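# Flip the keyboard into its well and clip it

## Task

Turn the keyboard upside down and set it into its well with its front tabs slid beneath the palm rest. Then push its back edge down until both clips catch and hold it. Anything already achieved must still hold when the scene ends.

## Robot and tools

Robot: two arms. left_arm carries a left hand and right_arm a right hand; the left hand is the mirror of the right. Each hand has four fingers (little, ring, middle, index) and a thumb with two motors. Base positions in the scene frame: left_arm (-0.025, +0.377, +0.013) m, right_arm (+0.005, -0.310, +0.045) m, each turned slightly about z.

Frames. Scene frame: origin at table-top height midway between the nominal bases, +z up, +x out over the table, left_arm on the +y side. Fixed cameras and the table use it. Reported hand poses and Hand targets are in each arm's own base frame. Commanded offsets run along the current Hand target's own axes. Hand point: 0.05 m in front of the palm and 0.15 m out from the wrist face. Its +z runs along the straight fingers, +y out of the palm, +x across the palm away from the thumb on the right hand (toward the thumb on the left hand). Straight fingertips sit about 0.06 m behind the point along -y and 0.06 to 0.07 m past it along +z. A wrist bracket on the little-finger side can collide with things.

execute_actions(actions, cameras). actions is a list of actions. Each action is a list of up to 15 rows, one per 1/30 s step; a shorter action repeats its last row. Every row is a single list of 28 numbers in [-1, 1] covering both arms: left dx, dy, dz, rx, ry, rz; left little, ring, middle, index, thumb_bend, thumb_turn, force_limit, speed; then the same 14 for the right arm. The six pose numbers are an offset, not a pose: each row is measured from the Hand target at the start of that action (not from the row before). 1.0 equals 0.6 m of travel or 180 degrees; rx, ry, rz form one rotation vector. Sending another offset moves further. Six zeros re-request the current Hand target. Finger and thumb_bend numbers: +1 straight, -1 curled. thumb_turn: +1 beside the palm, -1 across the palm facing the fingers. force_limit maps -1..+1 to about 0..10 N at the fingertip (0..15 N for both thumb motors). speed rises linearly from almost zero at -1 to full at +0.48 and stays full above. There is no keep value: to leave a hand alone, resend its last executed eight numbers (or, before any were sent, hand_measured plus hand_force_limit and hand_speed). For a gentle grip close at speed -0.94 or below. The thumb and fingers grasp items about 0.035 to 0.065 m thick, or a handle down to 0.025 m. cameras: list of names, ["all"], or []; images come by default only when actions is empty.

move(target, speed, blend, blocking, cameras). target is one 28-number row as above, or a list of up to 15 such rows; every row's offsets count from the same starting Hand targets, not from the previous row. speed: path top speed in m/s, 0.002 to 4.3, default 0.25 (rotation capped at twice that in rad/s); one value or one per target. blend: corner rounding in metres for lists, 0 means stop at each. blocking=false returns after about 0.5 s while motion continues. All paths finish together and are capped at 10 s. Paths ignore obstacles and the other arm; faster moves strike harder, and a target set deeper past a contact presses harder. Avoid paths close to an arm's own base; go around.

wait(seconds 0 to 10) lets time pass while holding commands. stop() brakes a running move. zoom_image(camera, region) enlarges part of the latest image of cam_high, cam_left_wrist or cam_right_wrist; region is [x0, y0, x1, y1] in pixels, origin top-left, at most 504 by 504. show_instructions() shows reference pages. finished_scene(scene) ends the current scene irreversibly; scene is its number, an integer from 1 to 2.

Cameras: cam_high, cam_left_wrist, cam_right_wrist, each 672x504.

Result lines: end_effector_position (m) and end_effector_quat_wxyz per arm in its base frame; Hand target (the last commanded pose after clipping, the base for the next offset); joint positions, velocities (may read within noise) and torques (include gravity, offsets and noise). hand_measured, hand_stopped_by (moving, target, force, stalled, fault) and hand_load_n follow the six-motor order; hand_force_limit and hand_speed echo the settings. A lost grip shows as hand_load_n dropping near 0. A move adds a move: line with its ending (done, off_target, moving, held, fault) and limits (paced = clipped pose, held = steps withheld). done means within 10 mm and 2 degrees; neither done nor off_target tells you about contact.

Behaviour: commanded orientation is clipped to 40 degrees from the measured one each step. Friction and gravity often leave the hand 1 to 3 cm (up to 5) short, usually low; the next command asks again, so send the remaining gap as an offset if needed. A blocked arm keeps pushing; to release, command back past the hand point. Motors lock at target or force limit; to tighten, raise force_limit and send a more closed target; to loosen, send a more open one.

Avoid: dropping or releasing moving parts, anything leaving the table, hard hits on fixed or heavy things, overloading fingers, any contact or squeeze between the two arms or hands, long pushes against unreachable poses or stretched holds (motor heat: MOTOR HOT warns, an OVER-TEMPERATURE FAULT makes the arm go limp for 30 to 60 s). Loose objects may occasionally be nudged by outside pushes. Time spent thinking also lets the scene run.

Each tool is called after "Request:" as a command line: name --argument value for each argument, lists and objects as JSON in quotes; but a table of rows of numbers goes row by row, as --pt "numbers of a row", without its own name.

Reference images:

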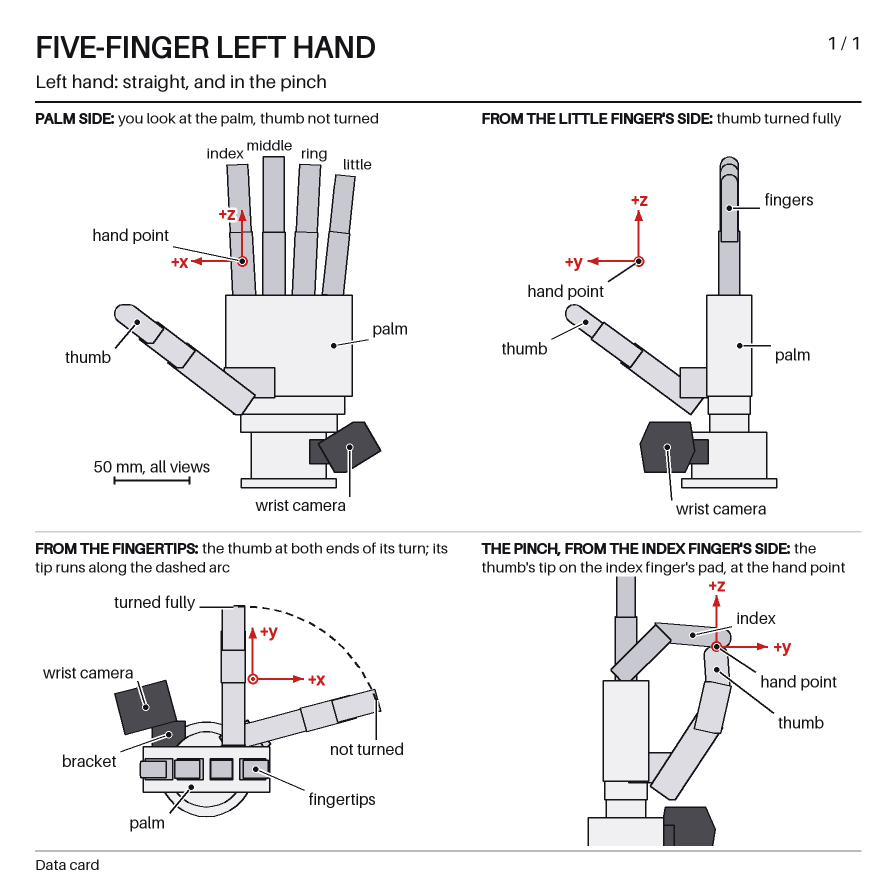

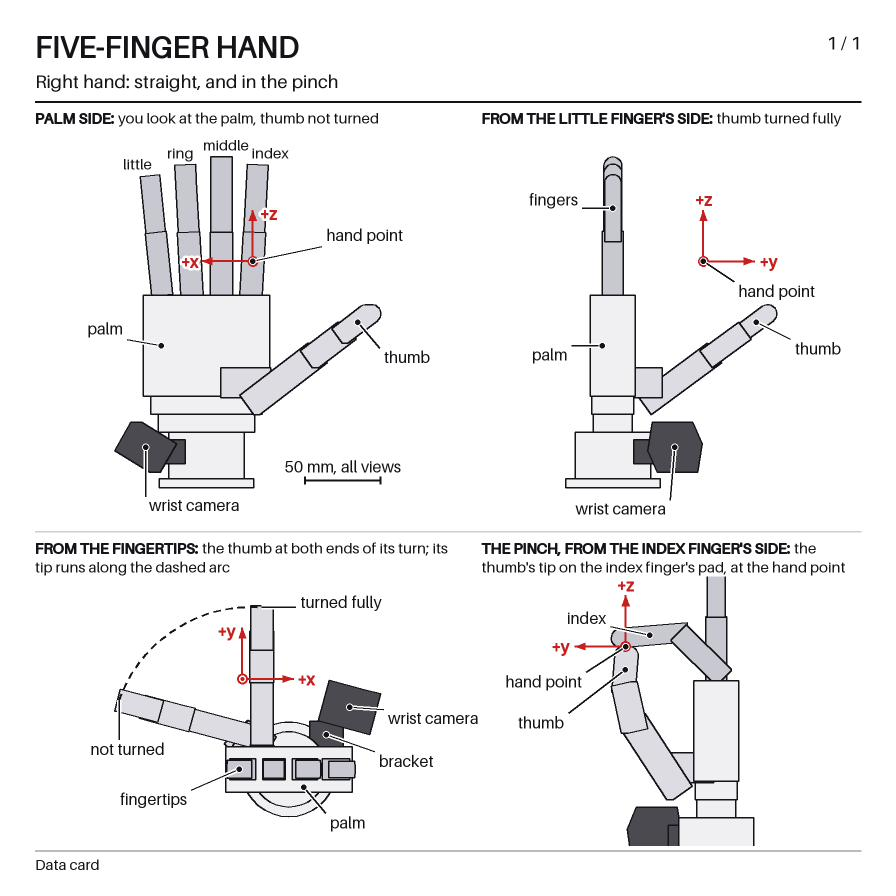

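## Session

Request:
execute_actions --actions '[]' --cameras '["all"]'

Request:
zoom_image --camera "cam_high" --region '[110, 110, 340, 340]'

Scene clock: 0.00 s.
left_arm: end_effector_position=(+0.6846, -0.4247, +0.2652) hand_measured=(+1.000, +1.000, +1.000, +1.000, +1.000, +1.000) hand_load_n=(+0.0, +0.0, +0.0, +0.0, +0.0, +0.0) hand_stopped_by=(target, target, target, target, target, target) hand_force_limit=0.00 hand_speed=-0.80 end_effector_quat_wxyz=(+0.068, +0.154, -0.644, +0.746) | right_arm: end_effector_position=(+0.4113, +0.0225, +0.1244) hand_measured=(+1.000, +1.000, +1.000, +1.000, +1.000, +1.000) hand_load_n=(+0.0, +0.0, +0.0, +0.0, +0.5, +0.0) hand_stopped_by=(target, target, target, target, target, target) hand_force_limit=0.00 hand_speed=-0.80 end_effector_quat_wxyz=(-0.011, +0.022, +0.990, -0.140)
Joint positions: left_arm=[-0.304 2.22 1.892 0.607 1.106 -0.577] | right_arm=[0.053 1.395 1.094 -1.314 0.279 1.674]
Joint velocities: within noise
Joint torques (N m): no reading
Heat: left arm: hottest elbow 27 °C; right arm: hottest elbow 29 °C.
Hand target: left_arm +0.6865, -0.4253, +0.2872; +0.055, +0.139, -0.640, +0.754 | right_arm +0.4203, +0.0230, +0.1331; +0.000, +0.023, +0.990, -0.139

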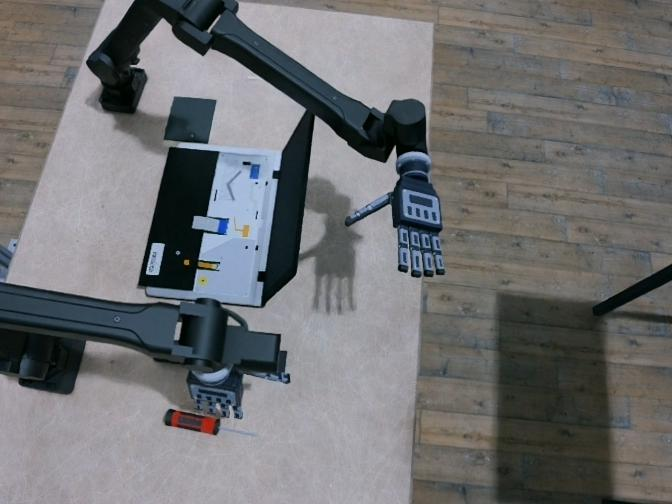

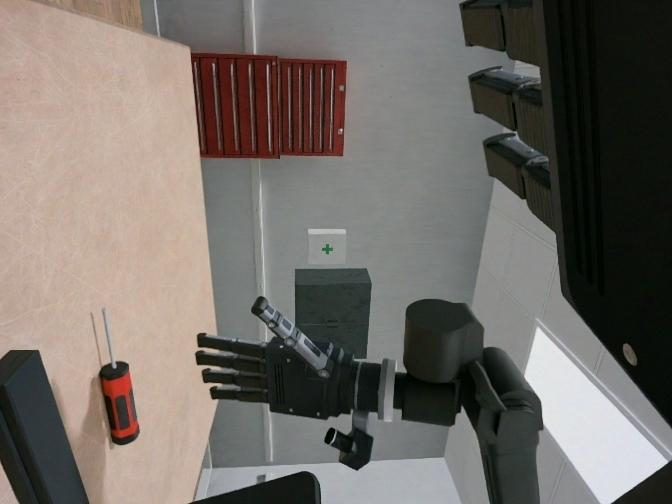

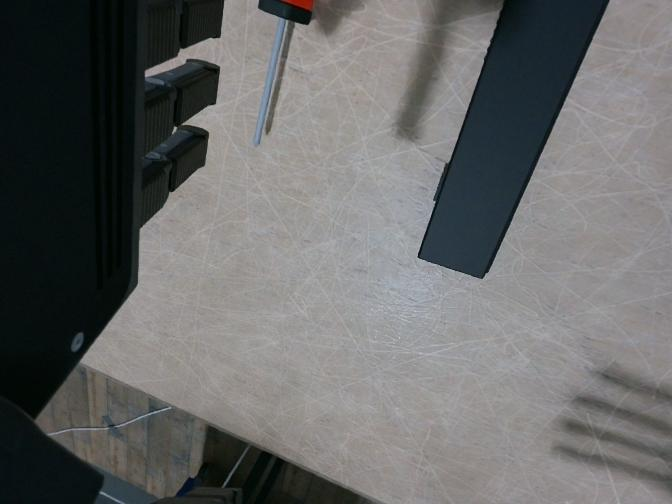

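Scaled by 2.191 from the camera's 672x504 image, which has a finer 960x720 frame.

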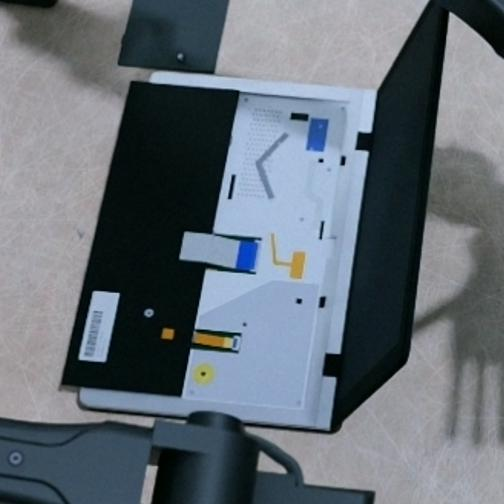

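Request:
move --pt "0.1448 -0.1748 -0.3617 -0.0585 -0.0246 0.0376 1 1 1 1 -0.9 -1 0 0 0.0686 -0.002 -0.2198 0 0 0 1 1 1 1 -0.9 -1 0 0" --pt "0.491 -0.1132 -0.7722 -0.1462 -0.0615 0.094 1 1 1 1 -0.9 -1 0 0 0.2916 0.123 -0.2918 0.071 -0.1657 -0.2832 1 1 1 1 -0.9 -1 0 0" --pt "0.597 0.065 -0.812 -0.1462 -0.0615 0.094 1 1 1 1 -0.9 -1 0 0 0.5553 0.4134 -0.3247 0.1183 -0.2761 -0.472 1 1 1 1 -0.9 -1 0 0" --speed 0.3 --blend 0.05 --cameras '["cam_high","cam_right_wrist"]'

Scene clock: 133.63 s.
left_arm: end_effector_position=(+0.2707, +0.0097, +0.2823) hand_measured=(+1.000, +1.000, +1.000, +1.000, -0.900, -1.000) hand_load_n=(+0.0, +0.0, +0.0, +0.0, +0.0, +0.0) hand_stopped_by=(target, target, target, target, target, target) hand_force_limit=0.00 hand_speed=0.00 end_effector_quat_wxyz=(+0.329, -0.250, +0.662, -0.625) | right_arm: end_effector_position=(+0.1006, +0.3099, +0.2288) hand_measured=(+1.000, +1.000, +1.000, +1.000, -0.900, -1.000) hand_load_n=(+0.0, +0.0, +0.0, +0.0, +0.5, +0.0) hand_stopped_by=(target, target, target, target, target, target) hand_force_limit=0.00 hand_speed=0.00 end_effector_quat_wxyz=(-0.259, +0.692, -0.615, +0.277)
Joint positions: left_arm=[0.838 0.643 0.52 -0.136 1.564 0.382] | right_arm=[1.538 1.062 1.038 -1.49 0.775 1.397]
Joint torques (N m): left_arm=[2.49 -0.79 8.85 0.72 0.33 0.06] | right_arm=[1.14 -3.66 12.27 1.05 0.85 0.1]
Heat: left arm: hottest elbow 36 °C; right arm: hottest elbow 36 °C.
Hand target: left_arm +0.2669, +0.0118, +0.2810; +0.086, -0.099, +0.810, -0.572 | right_arm +0.1000, +0.3302, +0.2495; -0.282, +0.681, -0.624, +0.259
Off the commanded pose: left_arm 0.005 m, 37 deg | right_arm 0.029 m, 4 deg.
joint sent to its limit (left arm) — joint 5 (wrist yaw), upper limit. The joint targets are off in orientation, not in position.
move: off_target (left_arm, right_arm)
Images, in order (width x height): cam_high 672x504, cam_right_wrist 672x504.

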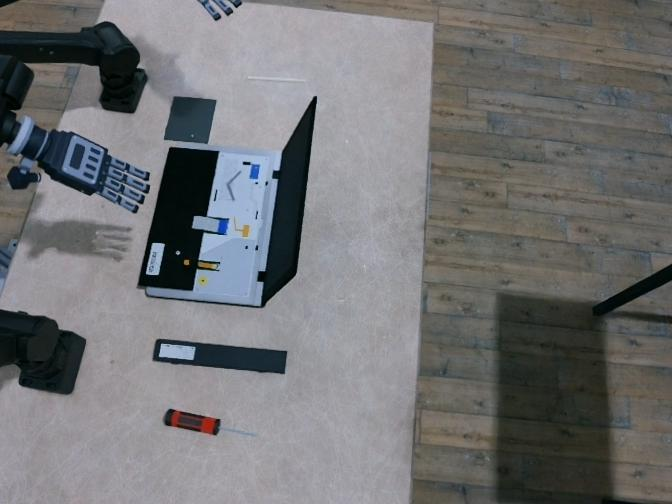

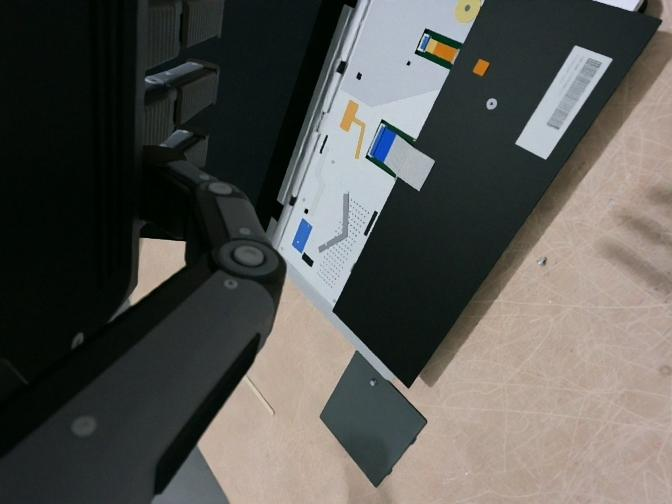

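Request:
move --target '[-0.0083,0.042,0.1884,-0.0007,-0.0236,-0.0083,1,1,1,1,-0.9,-1,0,0,-0.0495,0.362,0.1553,0.0556,0,0,1,1,1,1,-0.9,-1,0,0]' --speed 0.2 --cameras '["cam_high","cam_right_wrist","cam_left_wrist"]'

Scene clock: 181.97 s.
left_arm: end_effector_position=(+0.2830, -0.0830, +0.2010) hand_measured=(+1.000, +1.000, +1.000, +1.000, -0.900, -1.000) hand_load_n=(+0.0, +0.0, +0.0, -0.5, +0.5, +0.0) hand_stopped_by=(target, target, target, target, target, target) hand_force_limit=0.00 hand_speed=0.00 end_effector_quat_wxyz=(+0.095, -0.150, +0.802, -0.570) | right_arm: end_effector_position=(+0.0132, +0.3480, +0.0335) hand_measured=(+1.000, +1.000, +1.000, +1.000, -0.900, -1.000) hand_load_n=(+0.0, +0.0, +0.0, +0.0, -0.5, +0.0) hand_stopped_by=(target, target, target, target, target, target) hand_force_limit=0.00 hand_speed=0.00 end_effector_quat_wxyz=(-0.336, +0.657, -0.598, +0.314)
Joint positions: left_arm=[0.309 1.047 0.789 -1.194 1.23 1.425] | right_arm=[1.908 1.497 0.788 -1.208 0.91 1.985]
Joint torques (N m): left_arm=[0.79 -2.78 13.7 -0.01 0.83 0.07] | right_arm=[0.62 -7.24 6.23 0.14 0.91 0.13]
Heat: left arm: hottest elbow 32 °C; right arm: hottest elbow 39 °C.
Hand target: left_arm +0.2987, -0.0814, +0.2201; +0.109, -0.131, +0.805, -0.568 | right_arm +0.0101, +0.3519, +0.0299; -0.340, +0.654, -0.599, +0.312
Off the commanded pose: left_arm 0.025 m, 3 deg | right_arm 0.006 m, 1 deg.
move: off_target (left_arm)

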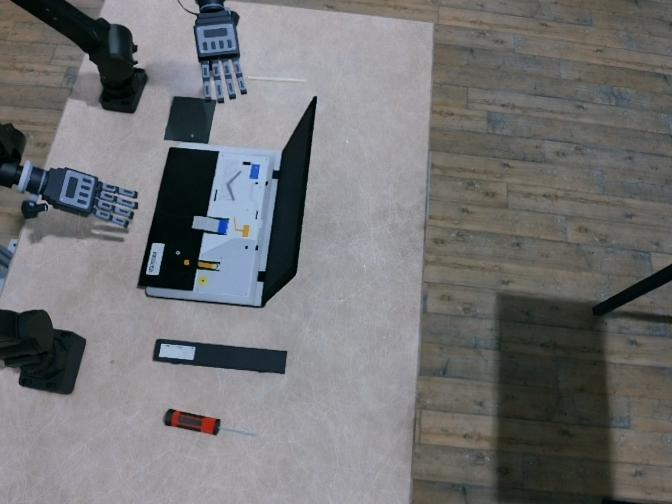

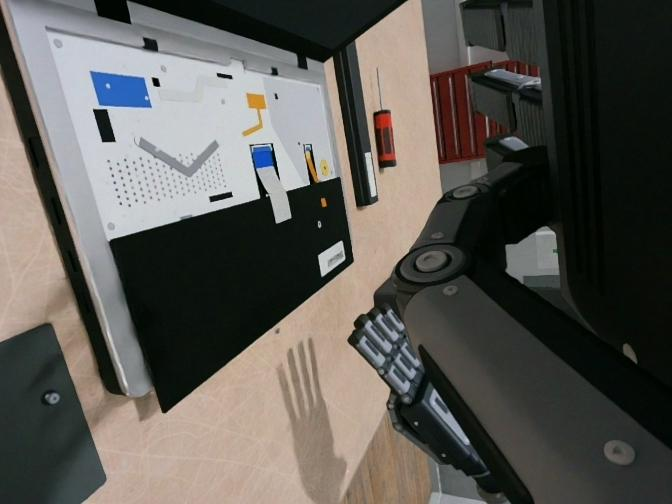

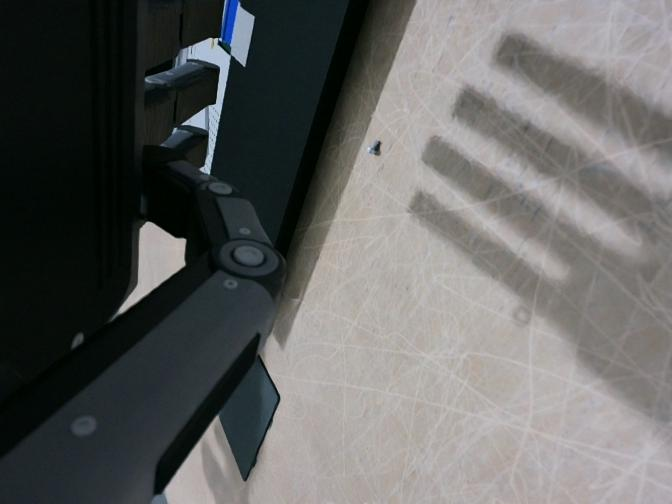

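Request:
zoom_image --camera "cam_high" --region '[80, 130, 260, 310]'

Scaled by 2.800 from the camera's 672x504 image, which has a finer 960x720 frame.

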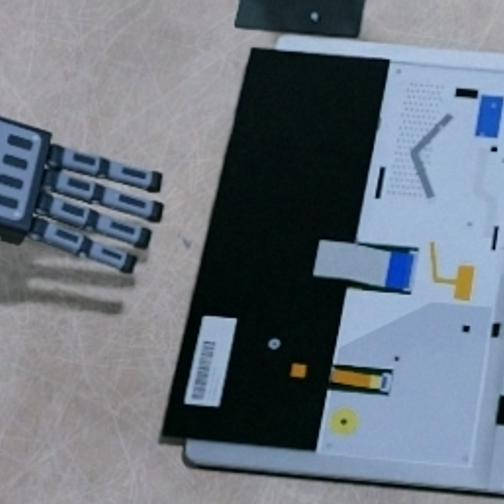

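Request:
move --target '[0,0.1754,0.0638,0,0,0,1,1,1,1,-0.9,-1,0,0,0.0017,0.1087,0.1005,0,0,0,1,1,1,1,-0.9,-1,0,0]' --speed 0.12 --cameras '["cam_high","cam_left_wrist"]'

Request:
zoom_image --camera "cam_high" --region '[80, 80, 300, 310]'

Scene clock: 211.47 s.
left_arm: end_effector_position=(+0.3031, -0.0776, +0.1126) hand_measured=(+1.000, +1.000, +1.000, +1.000, -0.900, -1.000) hand_load_n=(+0.0, +0.0, +0.0, +0.0, +0.0, +0.0) hand_stopped_by=(target, target, target, target, target, target) hand_force_limit=0.00 hand_speed=0.00 end_effector_quat_wxyz=(+0.115, -0.132, +0.805, -0.567) | right_arm: end_effector_position=(+0.0172, +0.3554, -0.0516) hand_measured=(+1.000, +1.000, +1.000, +1.000, -0.900, -1.000) hand_load_n=(+0.0, -0.5, +0.0, +0.0, +0.0, +0.0) hand_stopped_by=(target, target, target, target, target, target) hand_force_limit=0.00 hand_speed=0.00 end_effector_quat_wxyz=(-0.345, +0.651, -0.604, +0.303)
Joint positions: left_arm=[0.305 1.199 0.647 -0.854 1.23 1.435] | right_arm=[1.893 1.697 0.714 -0.886 0.922 1.967]
Joint torques (N m): left_arm=[0.67 -3.96 6.86 1.14 0.8 -0.11] | right_arm=[-0.67 -8.06 4.12 0.34 0.93 -0.16]
Heat: left arm: hottest elbow 34 °C; right arm: hottest elbow 37 °C.
Hand target: left_arm +0.3021, -0.0817, +0.1082; +0.109, -0.130, +0.805, -0.568 | right_arm +0.0223, +0.3518, -0.0580; -0.340, +0.654, -0.599, +0.313
Off the commanded pose: left_arm 0.006 m, 1 deg | right_arm 0.009 m, 1 deg.
move: done
Images, in order (width x height): cam_high 672x504, cam_left_wrist 672x504.

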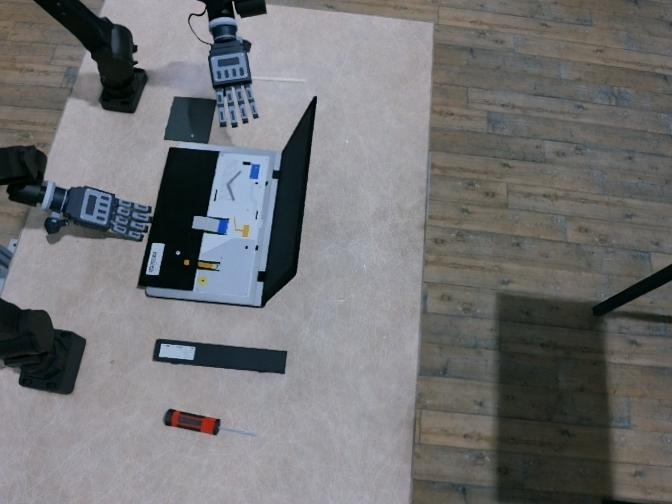

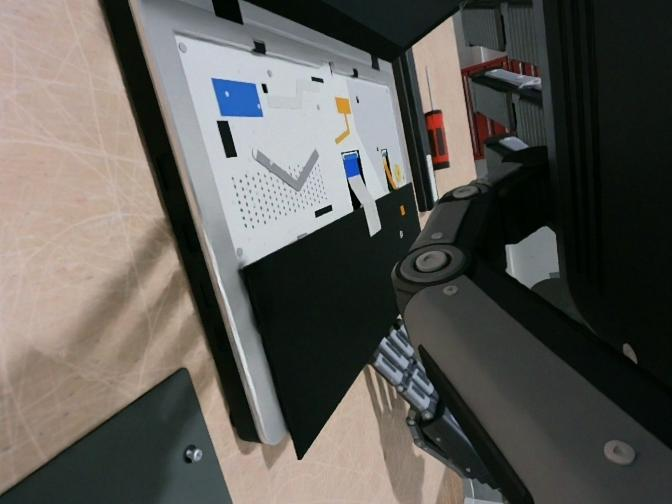

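Scaled by 2.191 from the camera's 672x504 image, which has a finer 960x720 frame.

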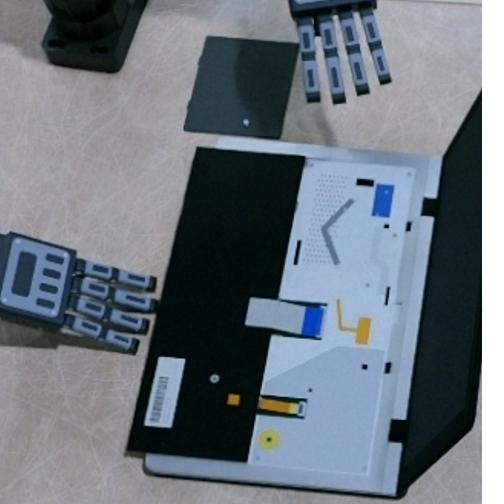

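Request:
move --target '[0,0,0,0,0,0,1,1,1,1,-0.9,-1,0,0,0,-0.0267,0.0382,0,0,0,1,1,1,1,-0.9,-1,0,0]' --speed 0.06 --cameras '["cam_high","cam_left_wrist"]'

Request:
zoom_image --camera "cam_high" --region '[110, 170, 230, 270]'

Request:
zoom_image --camera "cam_left_wrist" --region '[220, 200, 440, 420]'

Scene clock: 269.43 s.
left_arm: end_effector_position=(+0.3030, -0.0776, +0.1126) hand_measured=(+1.000, +1.000, +1.000, +1.000, -0.900, -1.000) hand_load_n=(+0.0, +0.0, +0.0, +0.0, +0.5, +0.0) hand_stopped_by=(target, target, target, target, target, target) hand_force_limit=0.00 hand_speed=0.00 end_effector_quat_wxyz=(+0.115, -0.132, +0.805, -0.567) | right_arm: end_effector_position=(+0.0440, +0.3586, -0.0549) hand_measured=(+1.000, +1.000, +1.000, +1.000, -0.900, -1.000) hand_load_n=(+0.0, +0.0, +0.5, +0.0, +0.0, +0.0) hand_stopped_by=(target, target, target, target, target, target) hand_force_limit=0.00 hand_speed=0.00 end_effector_quat_wxyz=(-0.348, +0.653, -0.596, +0.311)
Joint positions: left_arm=[0.305 1.199 0.647 -0.854 1.23 1.434] | right_arm=[1.817 1.689 0.685 -0.774 0.956 1.833]
Joint torques (N m): left_arm=[0.67 -3.84 6.84 1.13 0.79 -0.11] | right_arm=[-1.55 -9.88 3.62 0.83 0.47 -0.24]
Heat: left arm: hottest elbow 32 °C; right arm: hottest elbow 33 °C.
Hand target: left_arm +0.3020, -0.0817, +0.1082; +0.109, -0.131, +0.805, -0.568 | right_arm +0.0502, +0.3542, -0.0580; -0.340, +0.654, -0.599, +0.313
Off the commanded pose: left_arm 0.006 m, 1 deg | right_arm 0.008 m, 1 deg.
move: done
Images, in order (width x height): cam_high 672x504, cam_left_wrist 672x504.

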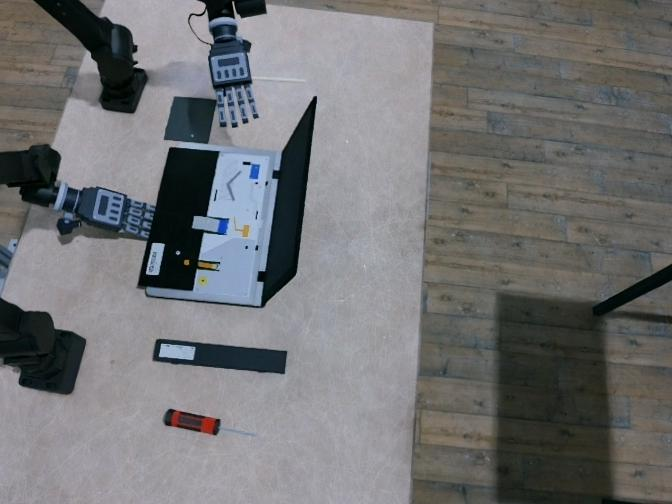

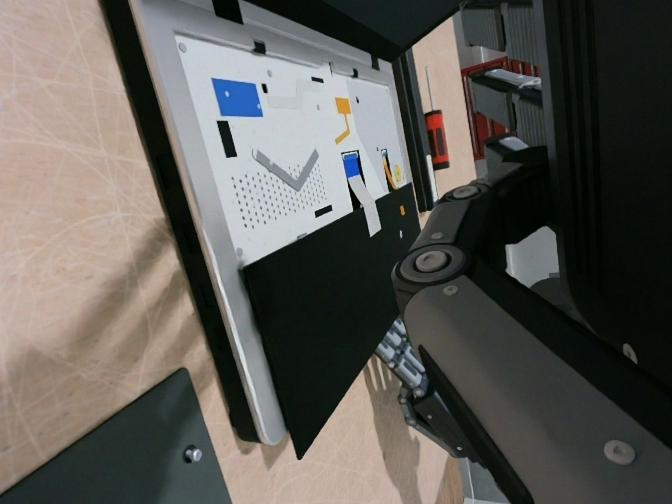

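Scaled by 4.200 from the camera's 672x504 image, which has a finer 960x720 frame.

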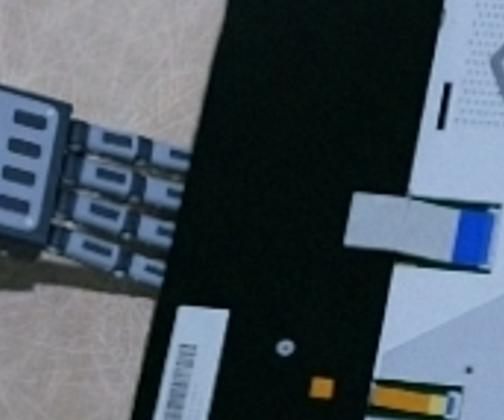

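Scaled by 2.291 from the camera's 672x504 image, which has a finer 960x720 frame.

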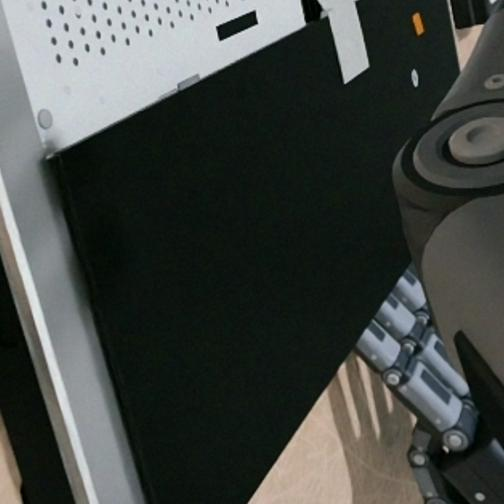

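Request:
move --pt "0.0171 0.0309 0.0613 0 0 0 1 1 1 1 -0.9 -1 0 0 0 -0.0498 -0.0267 0 0 0 1 1 1 1 -0.9 -1 0 0" --pt "0.0171 0.0309 0.0613 0 0 0 1 1 1 1 -0.9 -1 0 0 0 -0.0901 -0.0447 0 0 0 1 1 1 1 -0.9 -1 0 0" --pt "0.0171 0.0309 0.0613 0 0 0 1 1 1 1 -0.9 -1 0 0 0 -0.1342 -0.0575 0 0 0 1 1 1 1 -0.9 -1 0 0" --speed 0.06 --blend 0.01 --cameras '["cam_high","cam_left_wrist"]'

Request:
zoom_image --camera "cam_high" --region '[80, 80, 300, 310]'

Scene clock: 303.20 s.
left_arm: end_effector_position=(+0.3040, -0.1079, +0.0815) hand_measured=(+1.000, +1.000, +1.000, +1.000, -0.900, -1.000) hand_load_n=(+0.0, -0.5, +0.0, +0.0, +0.0, +0.0) hand_stopped_by=(target, target, target, target, target, target) hand_force_limit=0.00 hand_speed=0.00 end_effector_quat_wxyz=(+0.113, -0.133, +0.804, -0.568) | right_arm: end_effector_position=(+0.0663, +0.3417, +0.0127) hand_measured=(+1.000, +1.000, +1.000, +1.000, -0.900, -1.000) hand_load_n=(-1.0, +0.0, +0.0, +0.0, +0.0, +0.0) hand_stopped_by=(target, target, target, target, target, target) hand_force_limit=0.00 hand_speed=0.00 end_effector_quat_wxyz=(-0.333, +0.657, -0.596, +0.319)
Joint positions: left_arm=[0.2 1.204 0.532 -0.472 1.2 1.148] | right_arm=[1.752 1.46 0.685 -0.953 0.95 1.736]
Joint torques (N m): left_arm=[0.67 -4.01 6.58 1.54 0.67 -0.11] | right_arm=[-0.79 -9.35 8.43 -0.38 1.03 -0.2]
Heat: left arm: hottest elbow 31 °C; right arm: hottest elbow 31 °C.
Hand target: left_arm +0.3026, -0.1118, +0.0781; +0.109, -0.131, +0.805, -0.568 | right_arm +0.0679, +0.3559, +0.0277; -0.340, +0.654, -0.599, +0.313
Off the commanded pose: left_arm 0.005 m, 1 deg | right_arm 0.021 m, 1 deg.
move: off_target (right_arm)
Images, in order (width x height): cam_high 672x504, cam_left_wrist 672x504.

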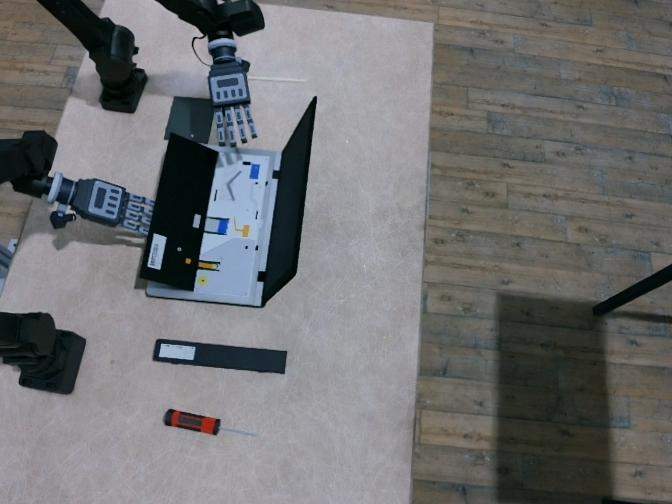

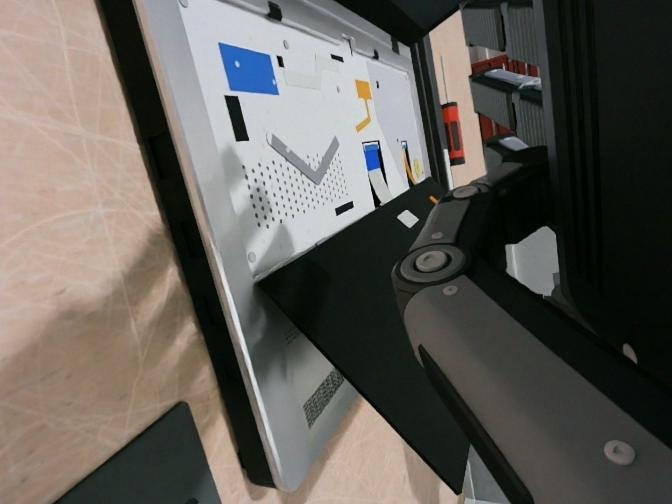

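Scaled by 2.191 from the camera's 672x504 image, which has a finer 960x720 frame.

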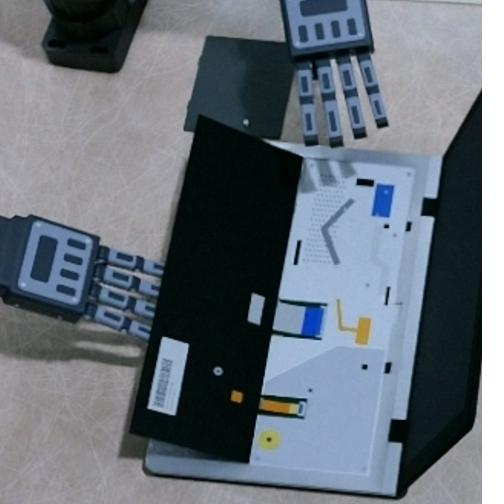

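Request:
move --pt "0 0 0 0 0 0 1 1 1 1 -0.9 -1 0 0 0 -0.0563 -0.0068 0 0 0 1 1 1 1 -0.9 -1 0 0" --pt "0 0 0 0 0 0 1 1 1 1 -0.9 -1 0 0 0 -0.1032 0.005 0 0 0 1 1 1 1 -0.9 -1 0 0" --pt "0 0 0 0 0 0 1 1 1 1 -0.9 -1 0 0 0 -0.1431 0.03 0 0 0 1 1 1 1 -0.9 -1 0 0" --speed 0.06 --blend 0.01 --cameras '["cam_high","cam_left_wrist"]'

Request:
zoom_image --camera "cam_high" --region '[80, 80, 300, 310]'

Scene clock: 330.10 s.
left_arm: end_effector_position=(+0.3040, -0.1079, +0.0815) hand_measured=(+1.000, +1.000, +1.000, +1.000, -0.900, -1.000) hand_load_n=(+0.0, +0.0, +0.0, +0.0, +0.0, +0.0) hand_stopped_by=(target, target, target, target, target, target) hand_force_limit=0.00 hand_speed=0.00 end_effector_quat_wxyz=(+0.113, -0.133, +0.804, -0.568) | right_arm: end_effector_position=(+0.1281, +0.3397, +0.0668) hand_measured=(+1.000, +1.000, +1.000, +1.000, -0.900, -1.000) hand_load_n=(-0.5, -0.5, -0.5, +0.0, +0.0, +0.0) hand_stopped_by=(target, target, target, target, target, target) hand_force_limit=0.00 hand_speed=0.00 end_effector_quat_wxyz=(-0.322, +0.663, -0.589, +0.331)
Joint positions: left_arm=[0.2 1.204 0.532 -0.472 1.2 1.148] | right_arm=[1.552 1.29 0.708 -0.898 0.956 1.387]
Joint torques (N m): left_arm=[0.62 -3.9 6.54 1.55 0.66 -0.11] | right_arm=[-0.67 -8.06 10.44 1.21 0.69 -0.16]
Heat: left arm: hottest elbow 30 °C; right arm: hottest elbow 33 °C.
Hand target: left_arm +0.3026, -0.1118, +0.0781; +0.109, -0.131, +0.805, -0.568 | right_arm +0.1317, +0.3616, +0.0878; -0.340, +0.654, -0.599, +0.313
Off the commanded pose: left_arm 0.005 m, 1 deg | right_arm 0.030 m, 3 deg.
move: off_target (right_arm)
Images, in order (width x height): cam_high 672x504, cam_left_wrist 672x504.

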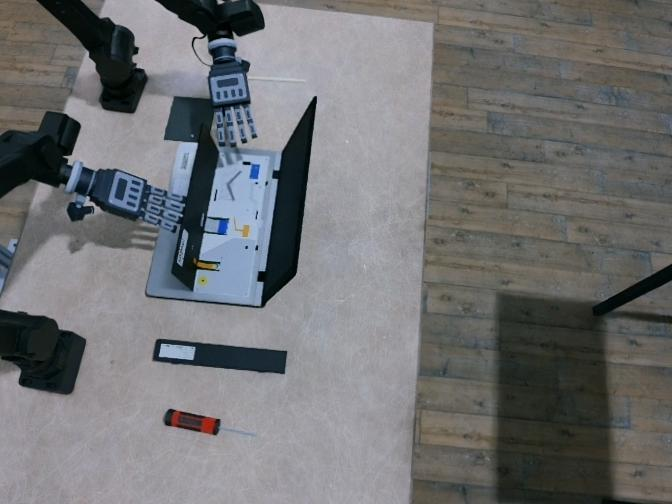

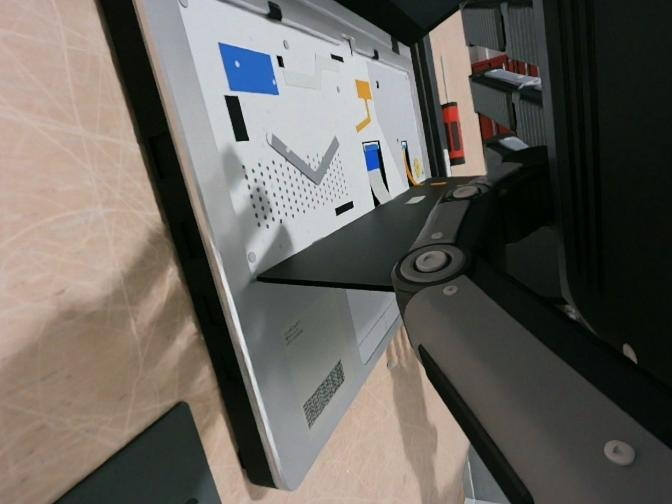

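Scaled by 2.191 from the camera's 672x504 image, which has a finer 960x720 frame.

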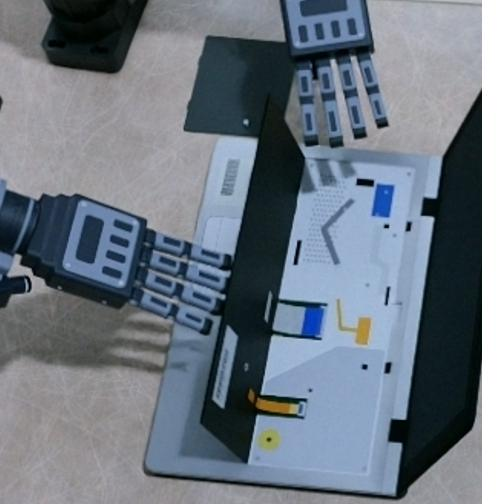

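Request:
move --pt "0 0 0 0 0 0 1 1 1 1 -0.9 -1 0 0 0 -0.0387 0.0116 0 0 0 1 1 1 1 -0.9 -1 0 0" --pt "0 0 0 0 0 0 1 1 1 1 -0.9 -1 0 0 0 -0.06 0.0393 0 0 0 1 1 1 1 -0.9 -1 0 0" --pt "0 0 0 0 0 0 1 1 1 1 -0.9 -1 0 0 0 -0.0717 0.0618 0 0 0 1 1 1 1 -0.9 -1 0 0" --speed 0.05 --blend 0.01 --cameras '["cam_high","cam_left_wrist"]'

Request:
zoom_image --camera "cam_high" --region '[80, 80, 300, 310]'

Scene clock: 354.37 s.
left_arm: end_effector_position=(+0.3044, -0.1075, +0.0812) hand_measured=(+1.000, +1.000, +1.000, +1.000, -0.900, -1.000) hand_load_n=(+0.0, +0.0, +0.0, +0.0, +0.0, +0.0) hand_stopped_by=(target, target, target, target, target, target) hand_force_limit=0.00 hand_speed=0.00 end_effector_quat_wxyz=(+0.113, -0.133, +0.805, -0.567) | right_arm: end_effector_position=(+0.1788, +0.3474, +0.0815) hand_measured=(+1.000, +1.000, +1.000, +1.000, -0.900, -1.000) hand_load_n=(+0.0, -0.5, -0.5, +0.0, +0.5, +0.0) hand_stopped_by=(target, target, target, target, target, target) hand_force_limit=0.00 hand_speed=0.00 end_effector_quat_wxyz=(-0.320, +0.664, -0.592, +0.325)
Joint positions: left_arm=[0.2 1.204 0.532 -0.47 1.198 1.148] | right_arm=[1.388 1.257 0.718 -0.722 0.911 1.12]
Joint torques (N m): left_arm=[0.67 -3.96 6.54 1.46 0.76 -0.1] | right_arm=[-0.67 -7.24 10.4 1.69 0.68 -0.18]
Heat: left arm: hottest elbow 29 °C; right arm: hottest elbow 35 °C.
Hand target: left_arm +0.3026, -0.1118, +0.0781; +0.109, -0.131, +0.805, -0.568 | right_arm +0.1864, +0.3664, +0.1018; -0.340, +0.654, -0.599, +0.312
Off the commanded pose: left_arm 0.006 m, 1 deg | right_arm 0.029 m, 3 deg.
move: off_target (right_arm); blend cut to 0.0076 m at target 2
Images, in order (width x height): cam_high 672x504, cam_left_wrist 672x504.

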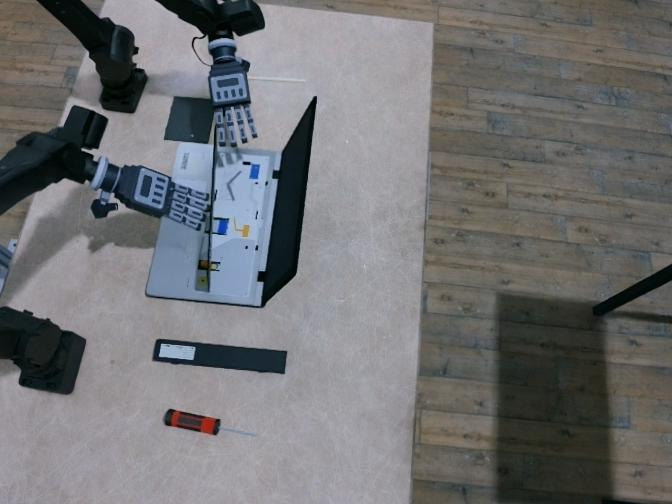

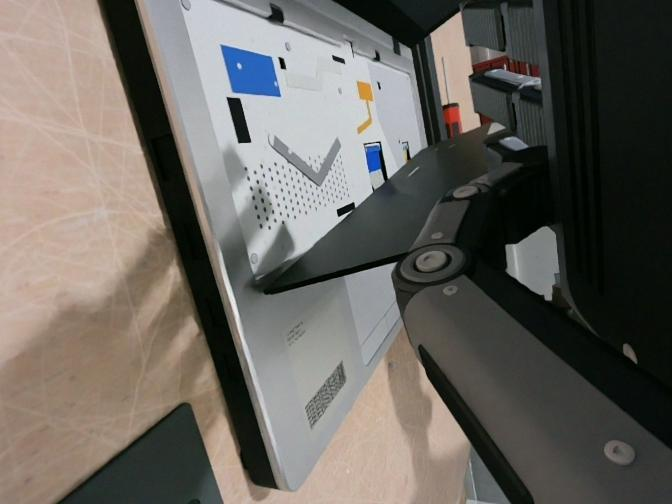

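Scaled by 2.191 from the camera's 672x504 image, which has a finer 960x720 frame.

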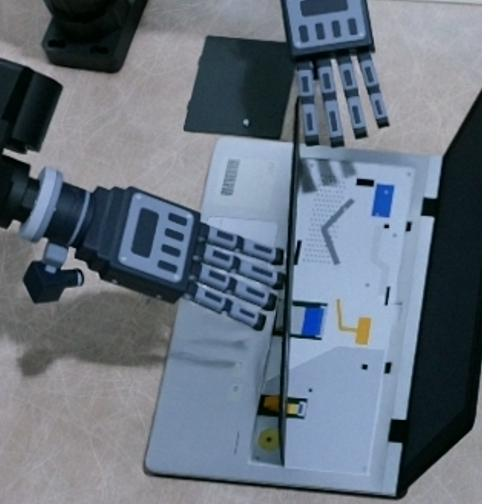

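Request:
move --target '[0,0,0,0,0,0,1,1,1,1,-0.9,-1,0,0,0,0.0191,-0.0273,0,0,0,1,1,1,1,-0.9,-1,0,0]' --speed 0.05 --cameras '["cam_high","cam_left_wrist"]'

Request:
zoom_image --camera "cam_high" --region '[80, 80, 300, 310]'

Request:
zoom_image --camera "cam_left_wrist" --region '[200, 80, 560, 320]'

Scene clock: 405.10 s.
left_arm: end_effector_position=(+0.3044, -0.1075, +0.0812) hand_measured=(+1.000, +1.000, +1.000, +1.000, -0.900, -1.000) hand_load_n=(+0.0, +0.0, +0.0, +0.0, +0.0, +0.0) hand_stopped_by=(target, target, target, target, target, target) hand_force_limit=0.00 hand_speed=0.00 end_effector_quat_wxyz=(+0.113, -0.133, +0.805, -0.567) | right_arm: end_effector_position=(+0.1663, +0.3461, +0.0803) hand_measured=(+1.000, +1.000, +1.000, +1.000, -0.900, -1.000) hand_load_n=(-0.5, +0.0, +0.0, +0.0, +0.0, +0.0) hand_stopped_by=(target, target, target, target, target, target) hand_force_limit=0.00 hand_speed=0.00 end_effector_quat_wxyz=(-0.319, +0.666, -0.590, +0.325)
Joint positions: left_arm=[0.2 1.204 0.532 -0.47 1.198 1.148] | right_arm=[1.425 1.257 0.718 -0.767 0.92 1.172]
Joint torques (N m): left_arm=[0.67 -4.01 6.54 1.46 0.75 -0.1] | right_arm=[0.91 -7.88 10.59 0.49 0.94 0.11]
Heat: left arm: hottest elbow 29 °C; right arm: hottest elbow 37 °C.
Hand target: left_arm +0.3026, -0.1118, +0.0781; +0.109, -0.131, +0.805, -0.568 | right_arm +0.1666, +0.3647, +0.1018; -0.340, +0.654, -0.599, +0.312
Off the commanded pose: left_arm 0.006 m, 1 deg | right_arm 0.028 m, 3 deg.
move: off_target (right_arm)
Images, in order (width x height): cam_high 672x504, cam_left_wrist 672x504.

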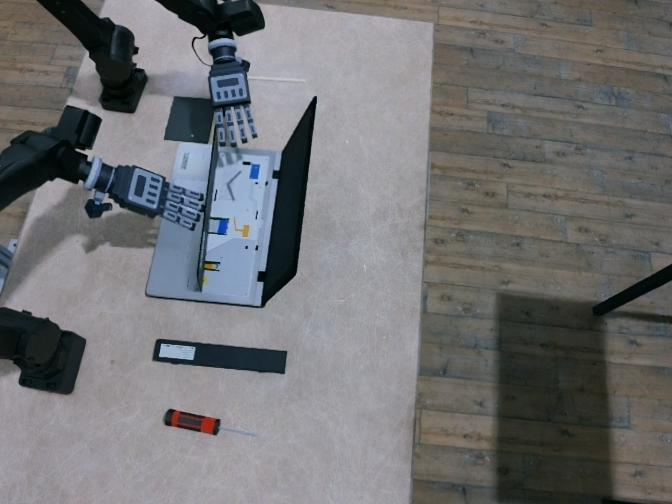

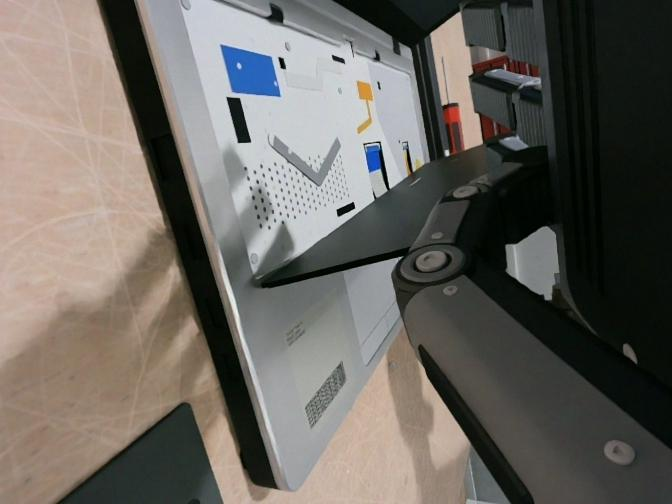

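Scaled by 2.191 from the camera's 672x504 image, which has a finer 960x720 frame.

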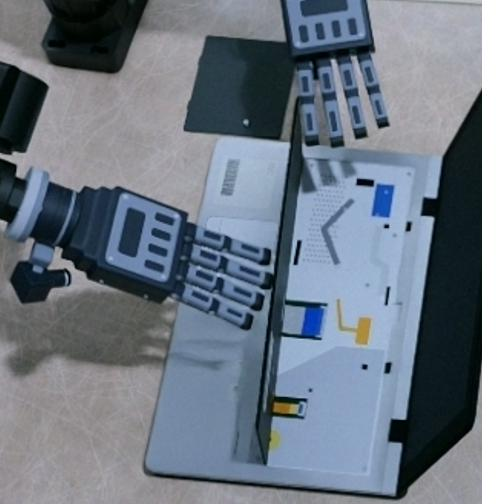

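Scaled by 1.400 from the camera's 672x504 image, which has a finer 960x720 frame.

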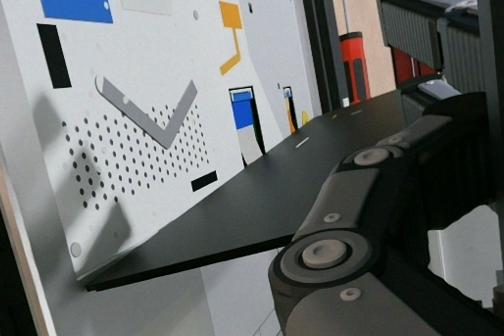

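Request:
move --target '[0,0,0,0,0,0,1,1,1,1,-0.9,-1,0,0,0,0.0143,-0.0205,0,0,0,1,1,1,1,-0.9,-1,0,0]' --speed 0.05 --cameras '["cam_high","cam_left_wrist"]'

Request:
zoom_image --camera "cam_high" --region '[150, 100, 300, 310]'

Scene clock: 430.63 s.
left_arm: end_effector_position=(+0.3044, -0.1075, +0.0812) hand_measured=(+1.000, +1.000, +1.000, +1.000, -0.900, -1.000) hand_load_n=(+0.0, +0.0, +0.0, +0.0, +0.0, +0.0) hand_stopped_by=(target, target, target, target, target, target) hand_force_limit=0.00 hand_speed=0.00 end_effector_quat_wxyz=(+0.113, -0.133, +0.805, -0.567) | right_arm: end_effector_position=(+0.1525, +0.3423, +0.0793) hand_measured=(+1.000, +1.000, +1.000, +1.000, -0.900, -1.000) hand_load_n=(+0.0, -0.5, +0.0, +0.0, +0.0, +0.0) hand_stopped_by=(target, target, target, target, target, target) hand_force_limit=0.00 hand_speed=0.00 end_effector_quat_wxyz=(-0.318, +0.666, -0.590, +0.328)
Joint positions: left_arm=[0.2 1.204 0.532 -0.47 1.198 1.148] | right_arm=[1.468 1.257 0.718 -0.829 0.933 1.245]
Joint torques (N m): left_arm=[0.67 -4.07 6.57 1.46 0.75 -0.1] | right_arm=[1.03 -7.77 10.8 0.34 0.93 0.17]
Heat: left arm: hottest elbow 29 °C; right arm: hottest elbow 38 °C.
Hand target: left_arm +0.3026, -0.1118, +0.0781; +0.109, -0.131, +0.805, -0.568 | right_arm +0.1516, +0.3634, +0.1018; -0.340, +0.654, -0.599, +0.312
Off the commanded pose: left_arm 0.006 m, 1 deg | right_arm 0.031 m, 4 deg.
move: off_target (right_arm)
Images, in order (width x height): cam_high 672x504, cam_left_wrist 672x504.

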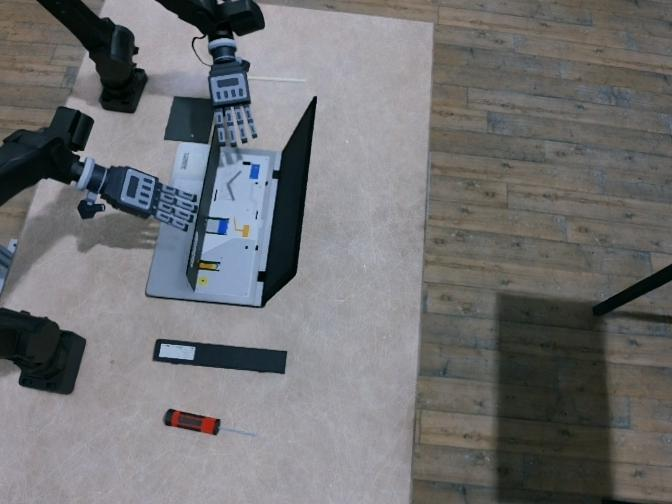

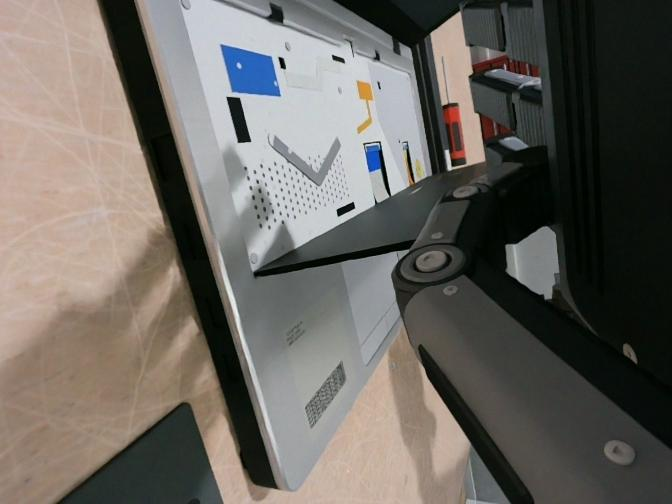

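Scaled by 2.400 from the camera's 672x504 image, which has a finer 960x720 frame.

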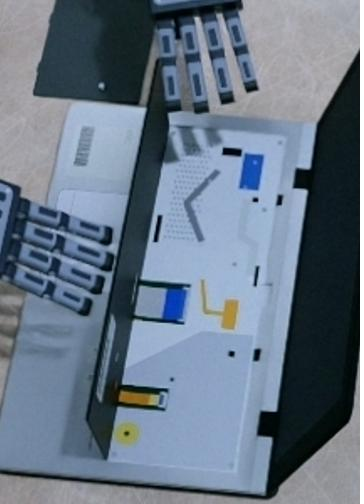

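Request:
execute_actions --actions '[]' --cameras '["cam_high","cam_right_wrist"]'

Scene clock: 461.27 s.
left_arm: end_effector_position=(+0.3044, -0.1075, +0.0812) hand_measured=(+1.000, +1.000, +1.000, +1.000, -0.900, -1.000) hand_load_n=(+0.0, +0.0, +0.5, +0.0, +0.5, +0.0) hand_stopped_by=(target, target, target, target, target, target) hand_force_limit=0.00 hand_speed=0.00 end_effector_quat_wxyz=(+0.113, -0.133, +0.805, -0.567) | right_arm: end_effector_position=(+0.1525, +0.3423, +0.0793) hand_measured=(+1.000, +1.000, +1.000, +1.000, -0.900, -1.000) hand_load_n=(+0.0, -0.5, +0.0, +0.0, +0.5, +0.0) hand_stopped_by=(target, target, target, target, target, target) hand_force_limit=0.00 hand_speed=0.00 end_effector_quat_wxyz=(-0.318, +0.666, -0.590, +0.328)
Joint positions: left_arm=[0.2 1.204 0.532 -0.47 1.198 1.148] | right_arm=[1.468 1.257 0.718 -0.829 0.933 1.246]
Joint velocities: within noise
Joint torques (N m): left_arm=[0.56 -4.07 6.54 1.46 0.75 -0.1] | right_arm=[1.32 -7.65 10.92 0.32 0.95 0.14]
Heat: left arm: hottest elbow 29 °C; right arm: hottest elbow 39 °C.
Hand target: left_arm +0.3026, -0.1118, +0.0781; +0.109, -0.131, +0.805, -0.568 | right_arm +0.1516, +0.3634, +0.1018; -0.340, +0.654, -0.599, +0.312
Off the commanded pose: left_arm 0.006 m, 1 deg | right_arm 0.031 m, 4 deg.
Images, in order (width x height): cam_high 672x504, cam_right_wrist 672x504.

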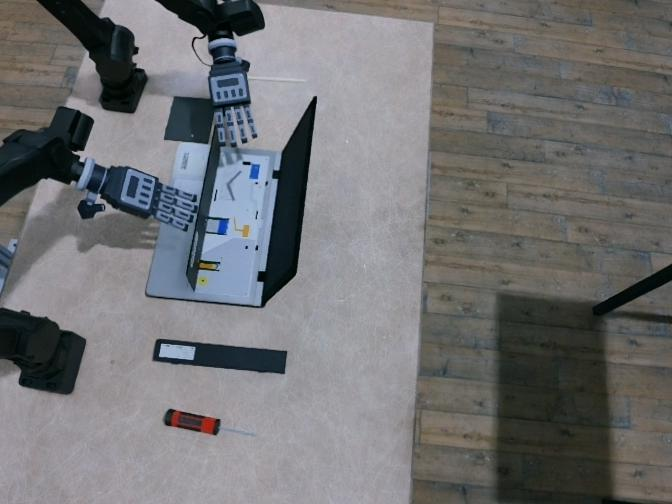

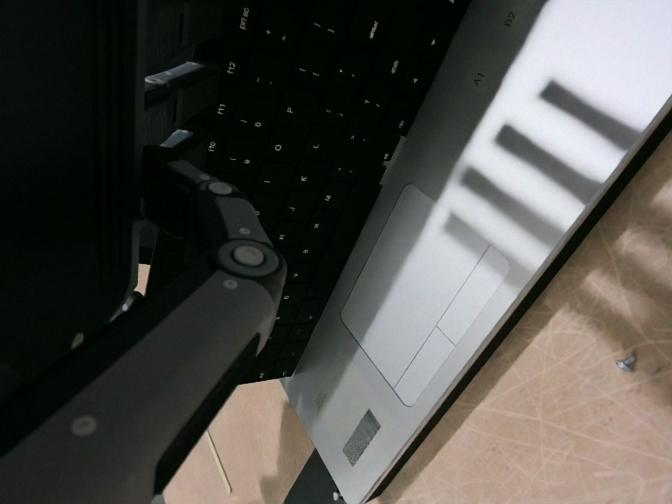

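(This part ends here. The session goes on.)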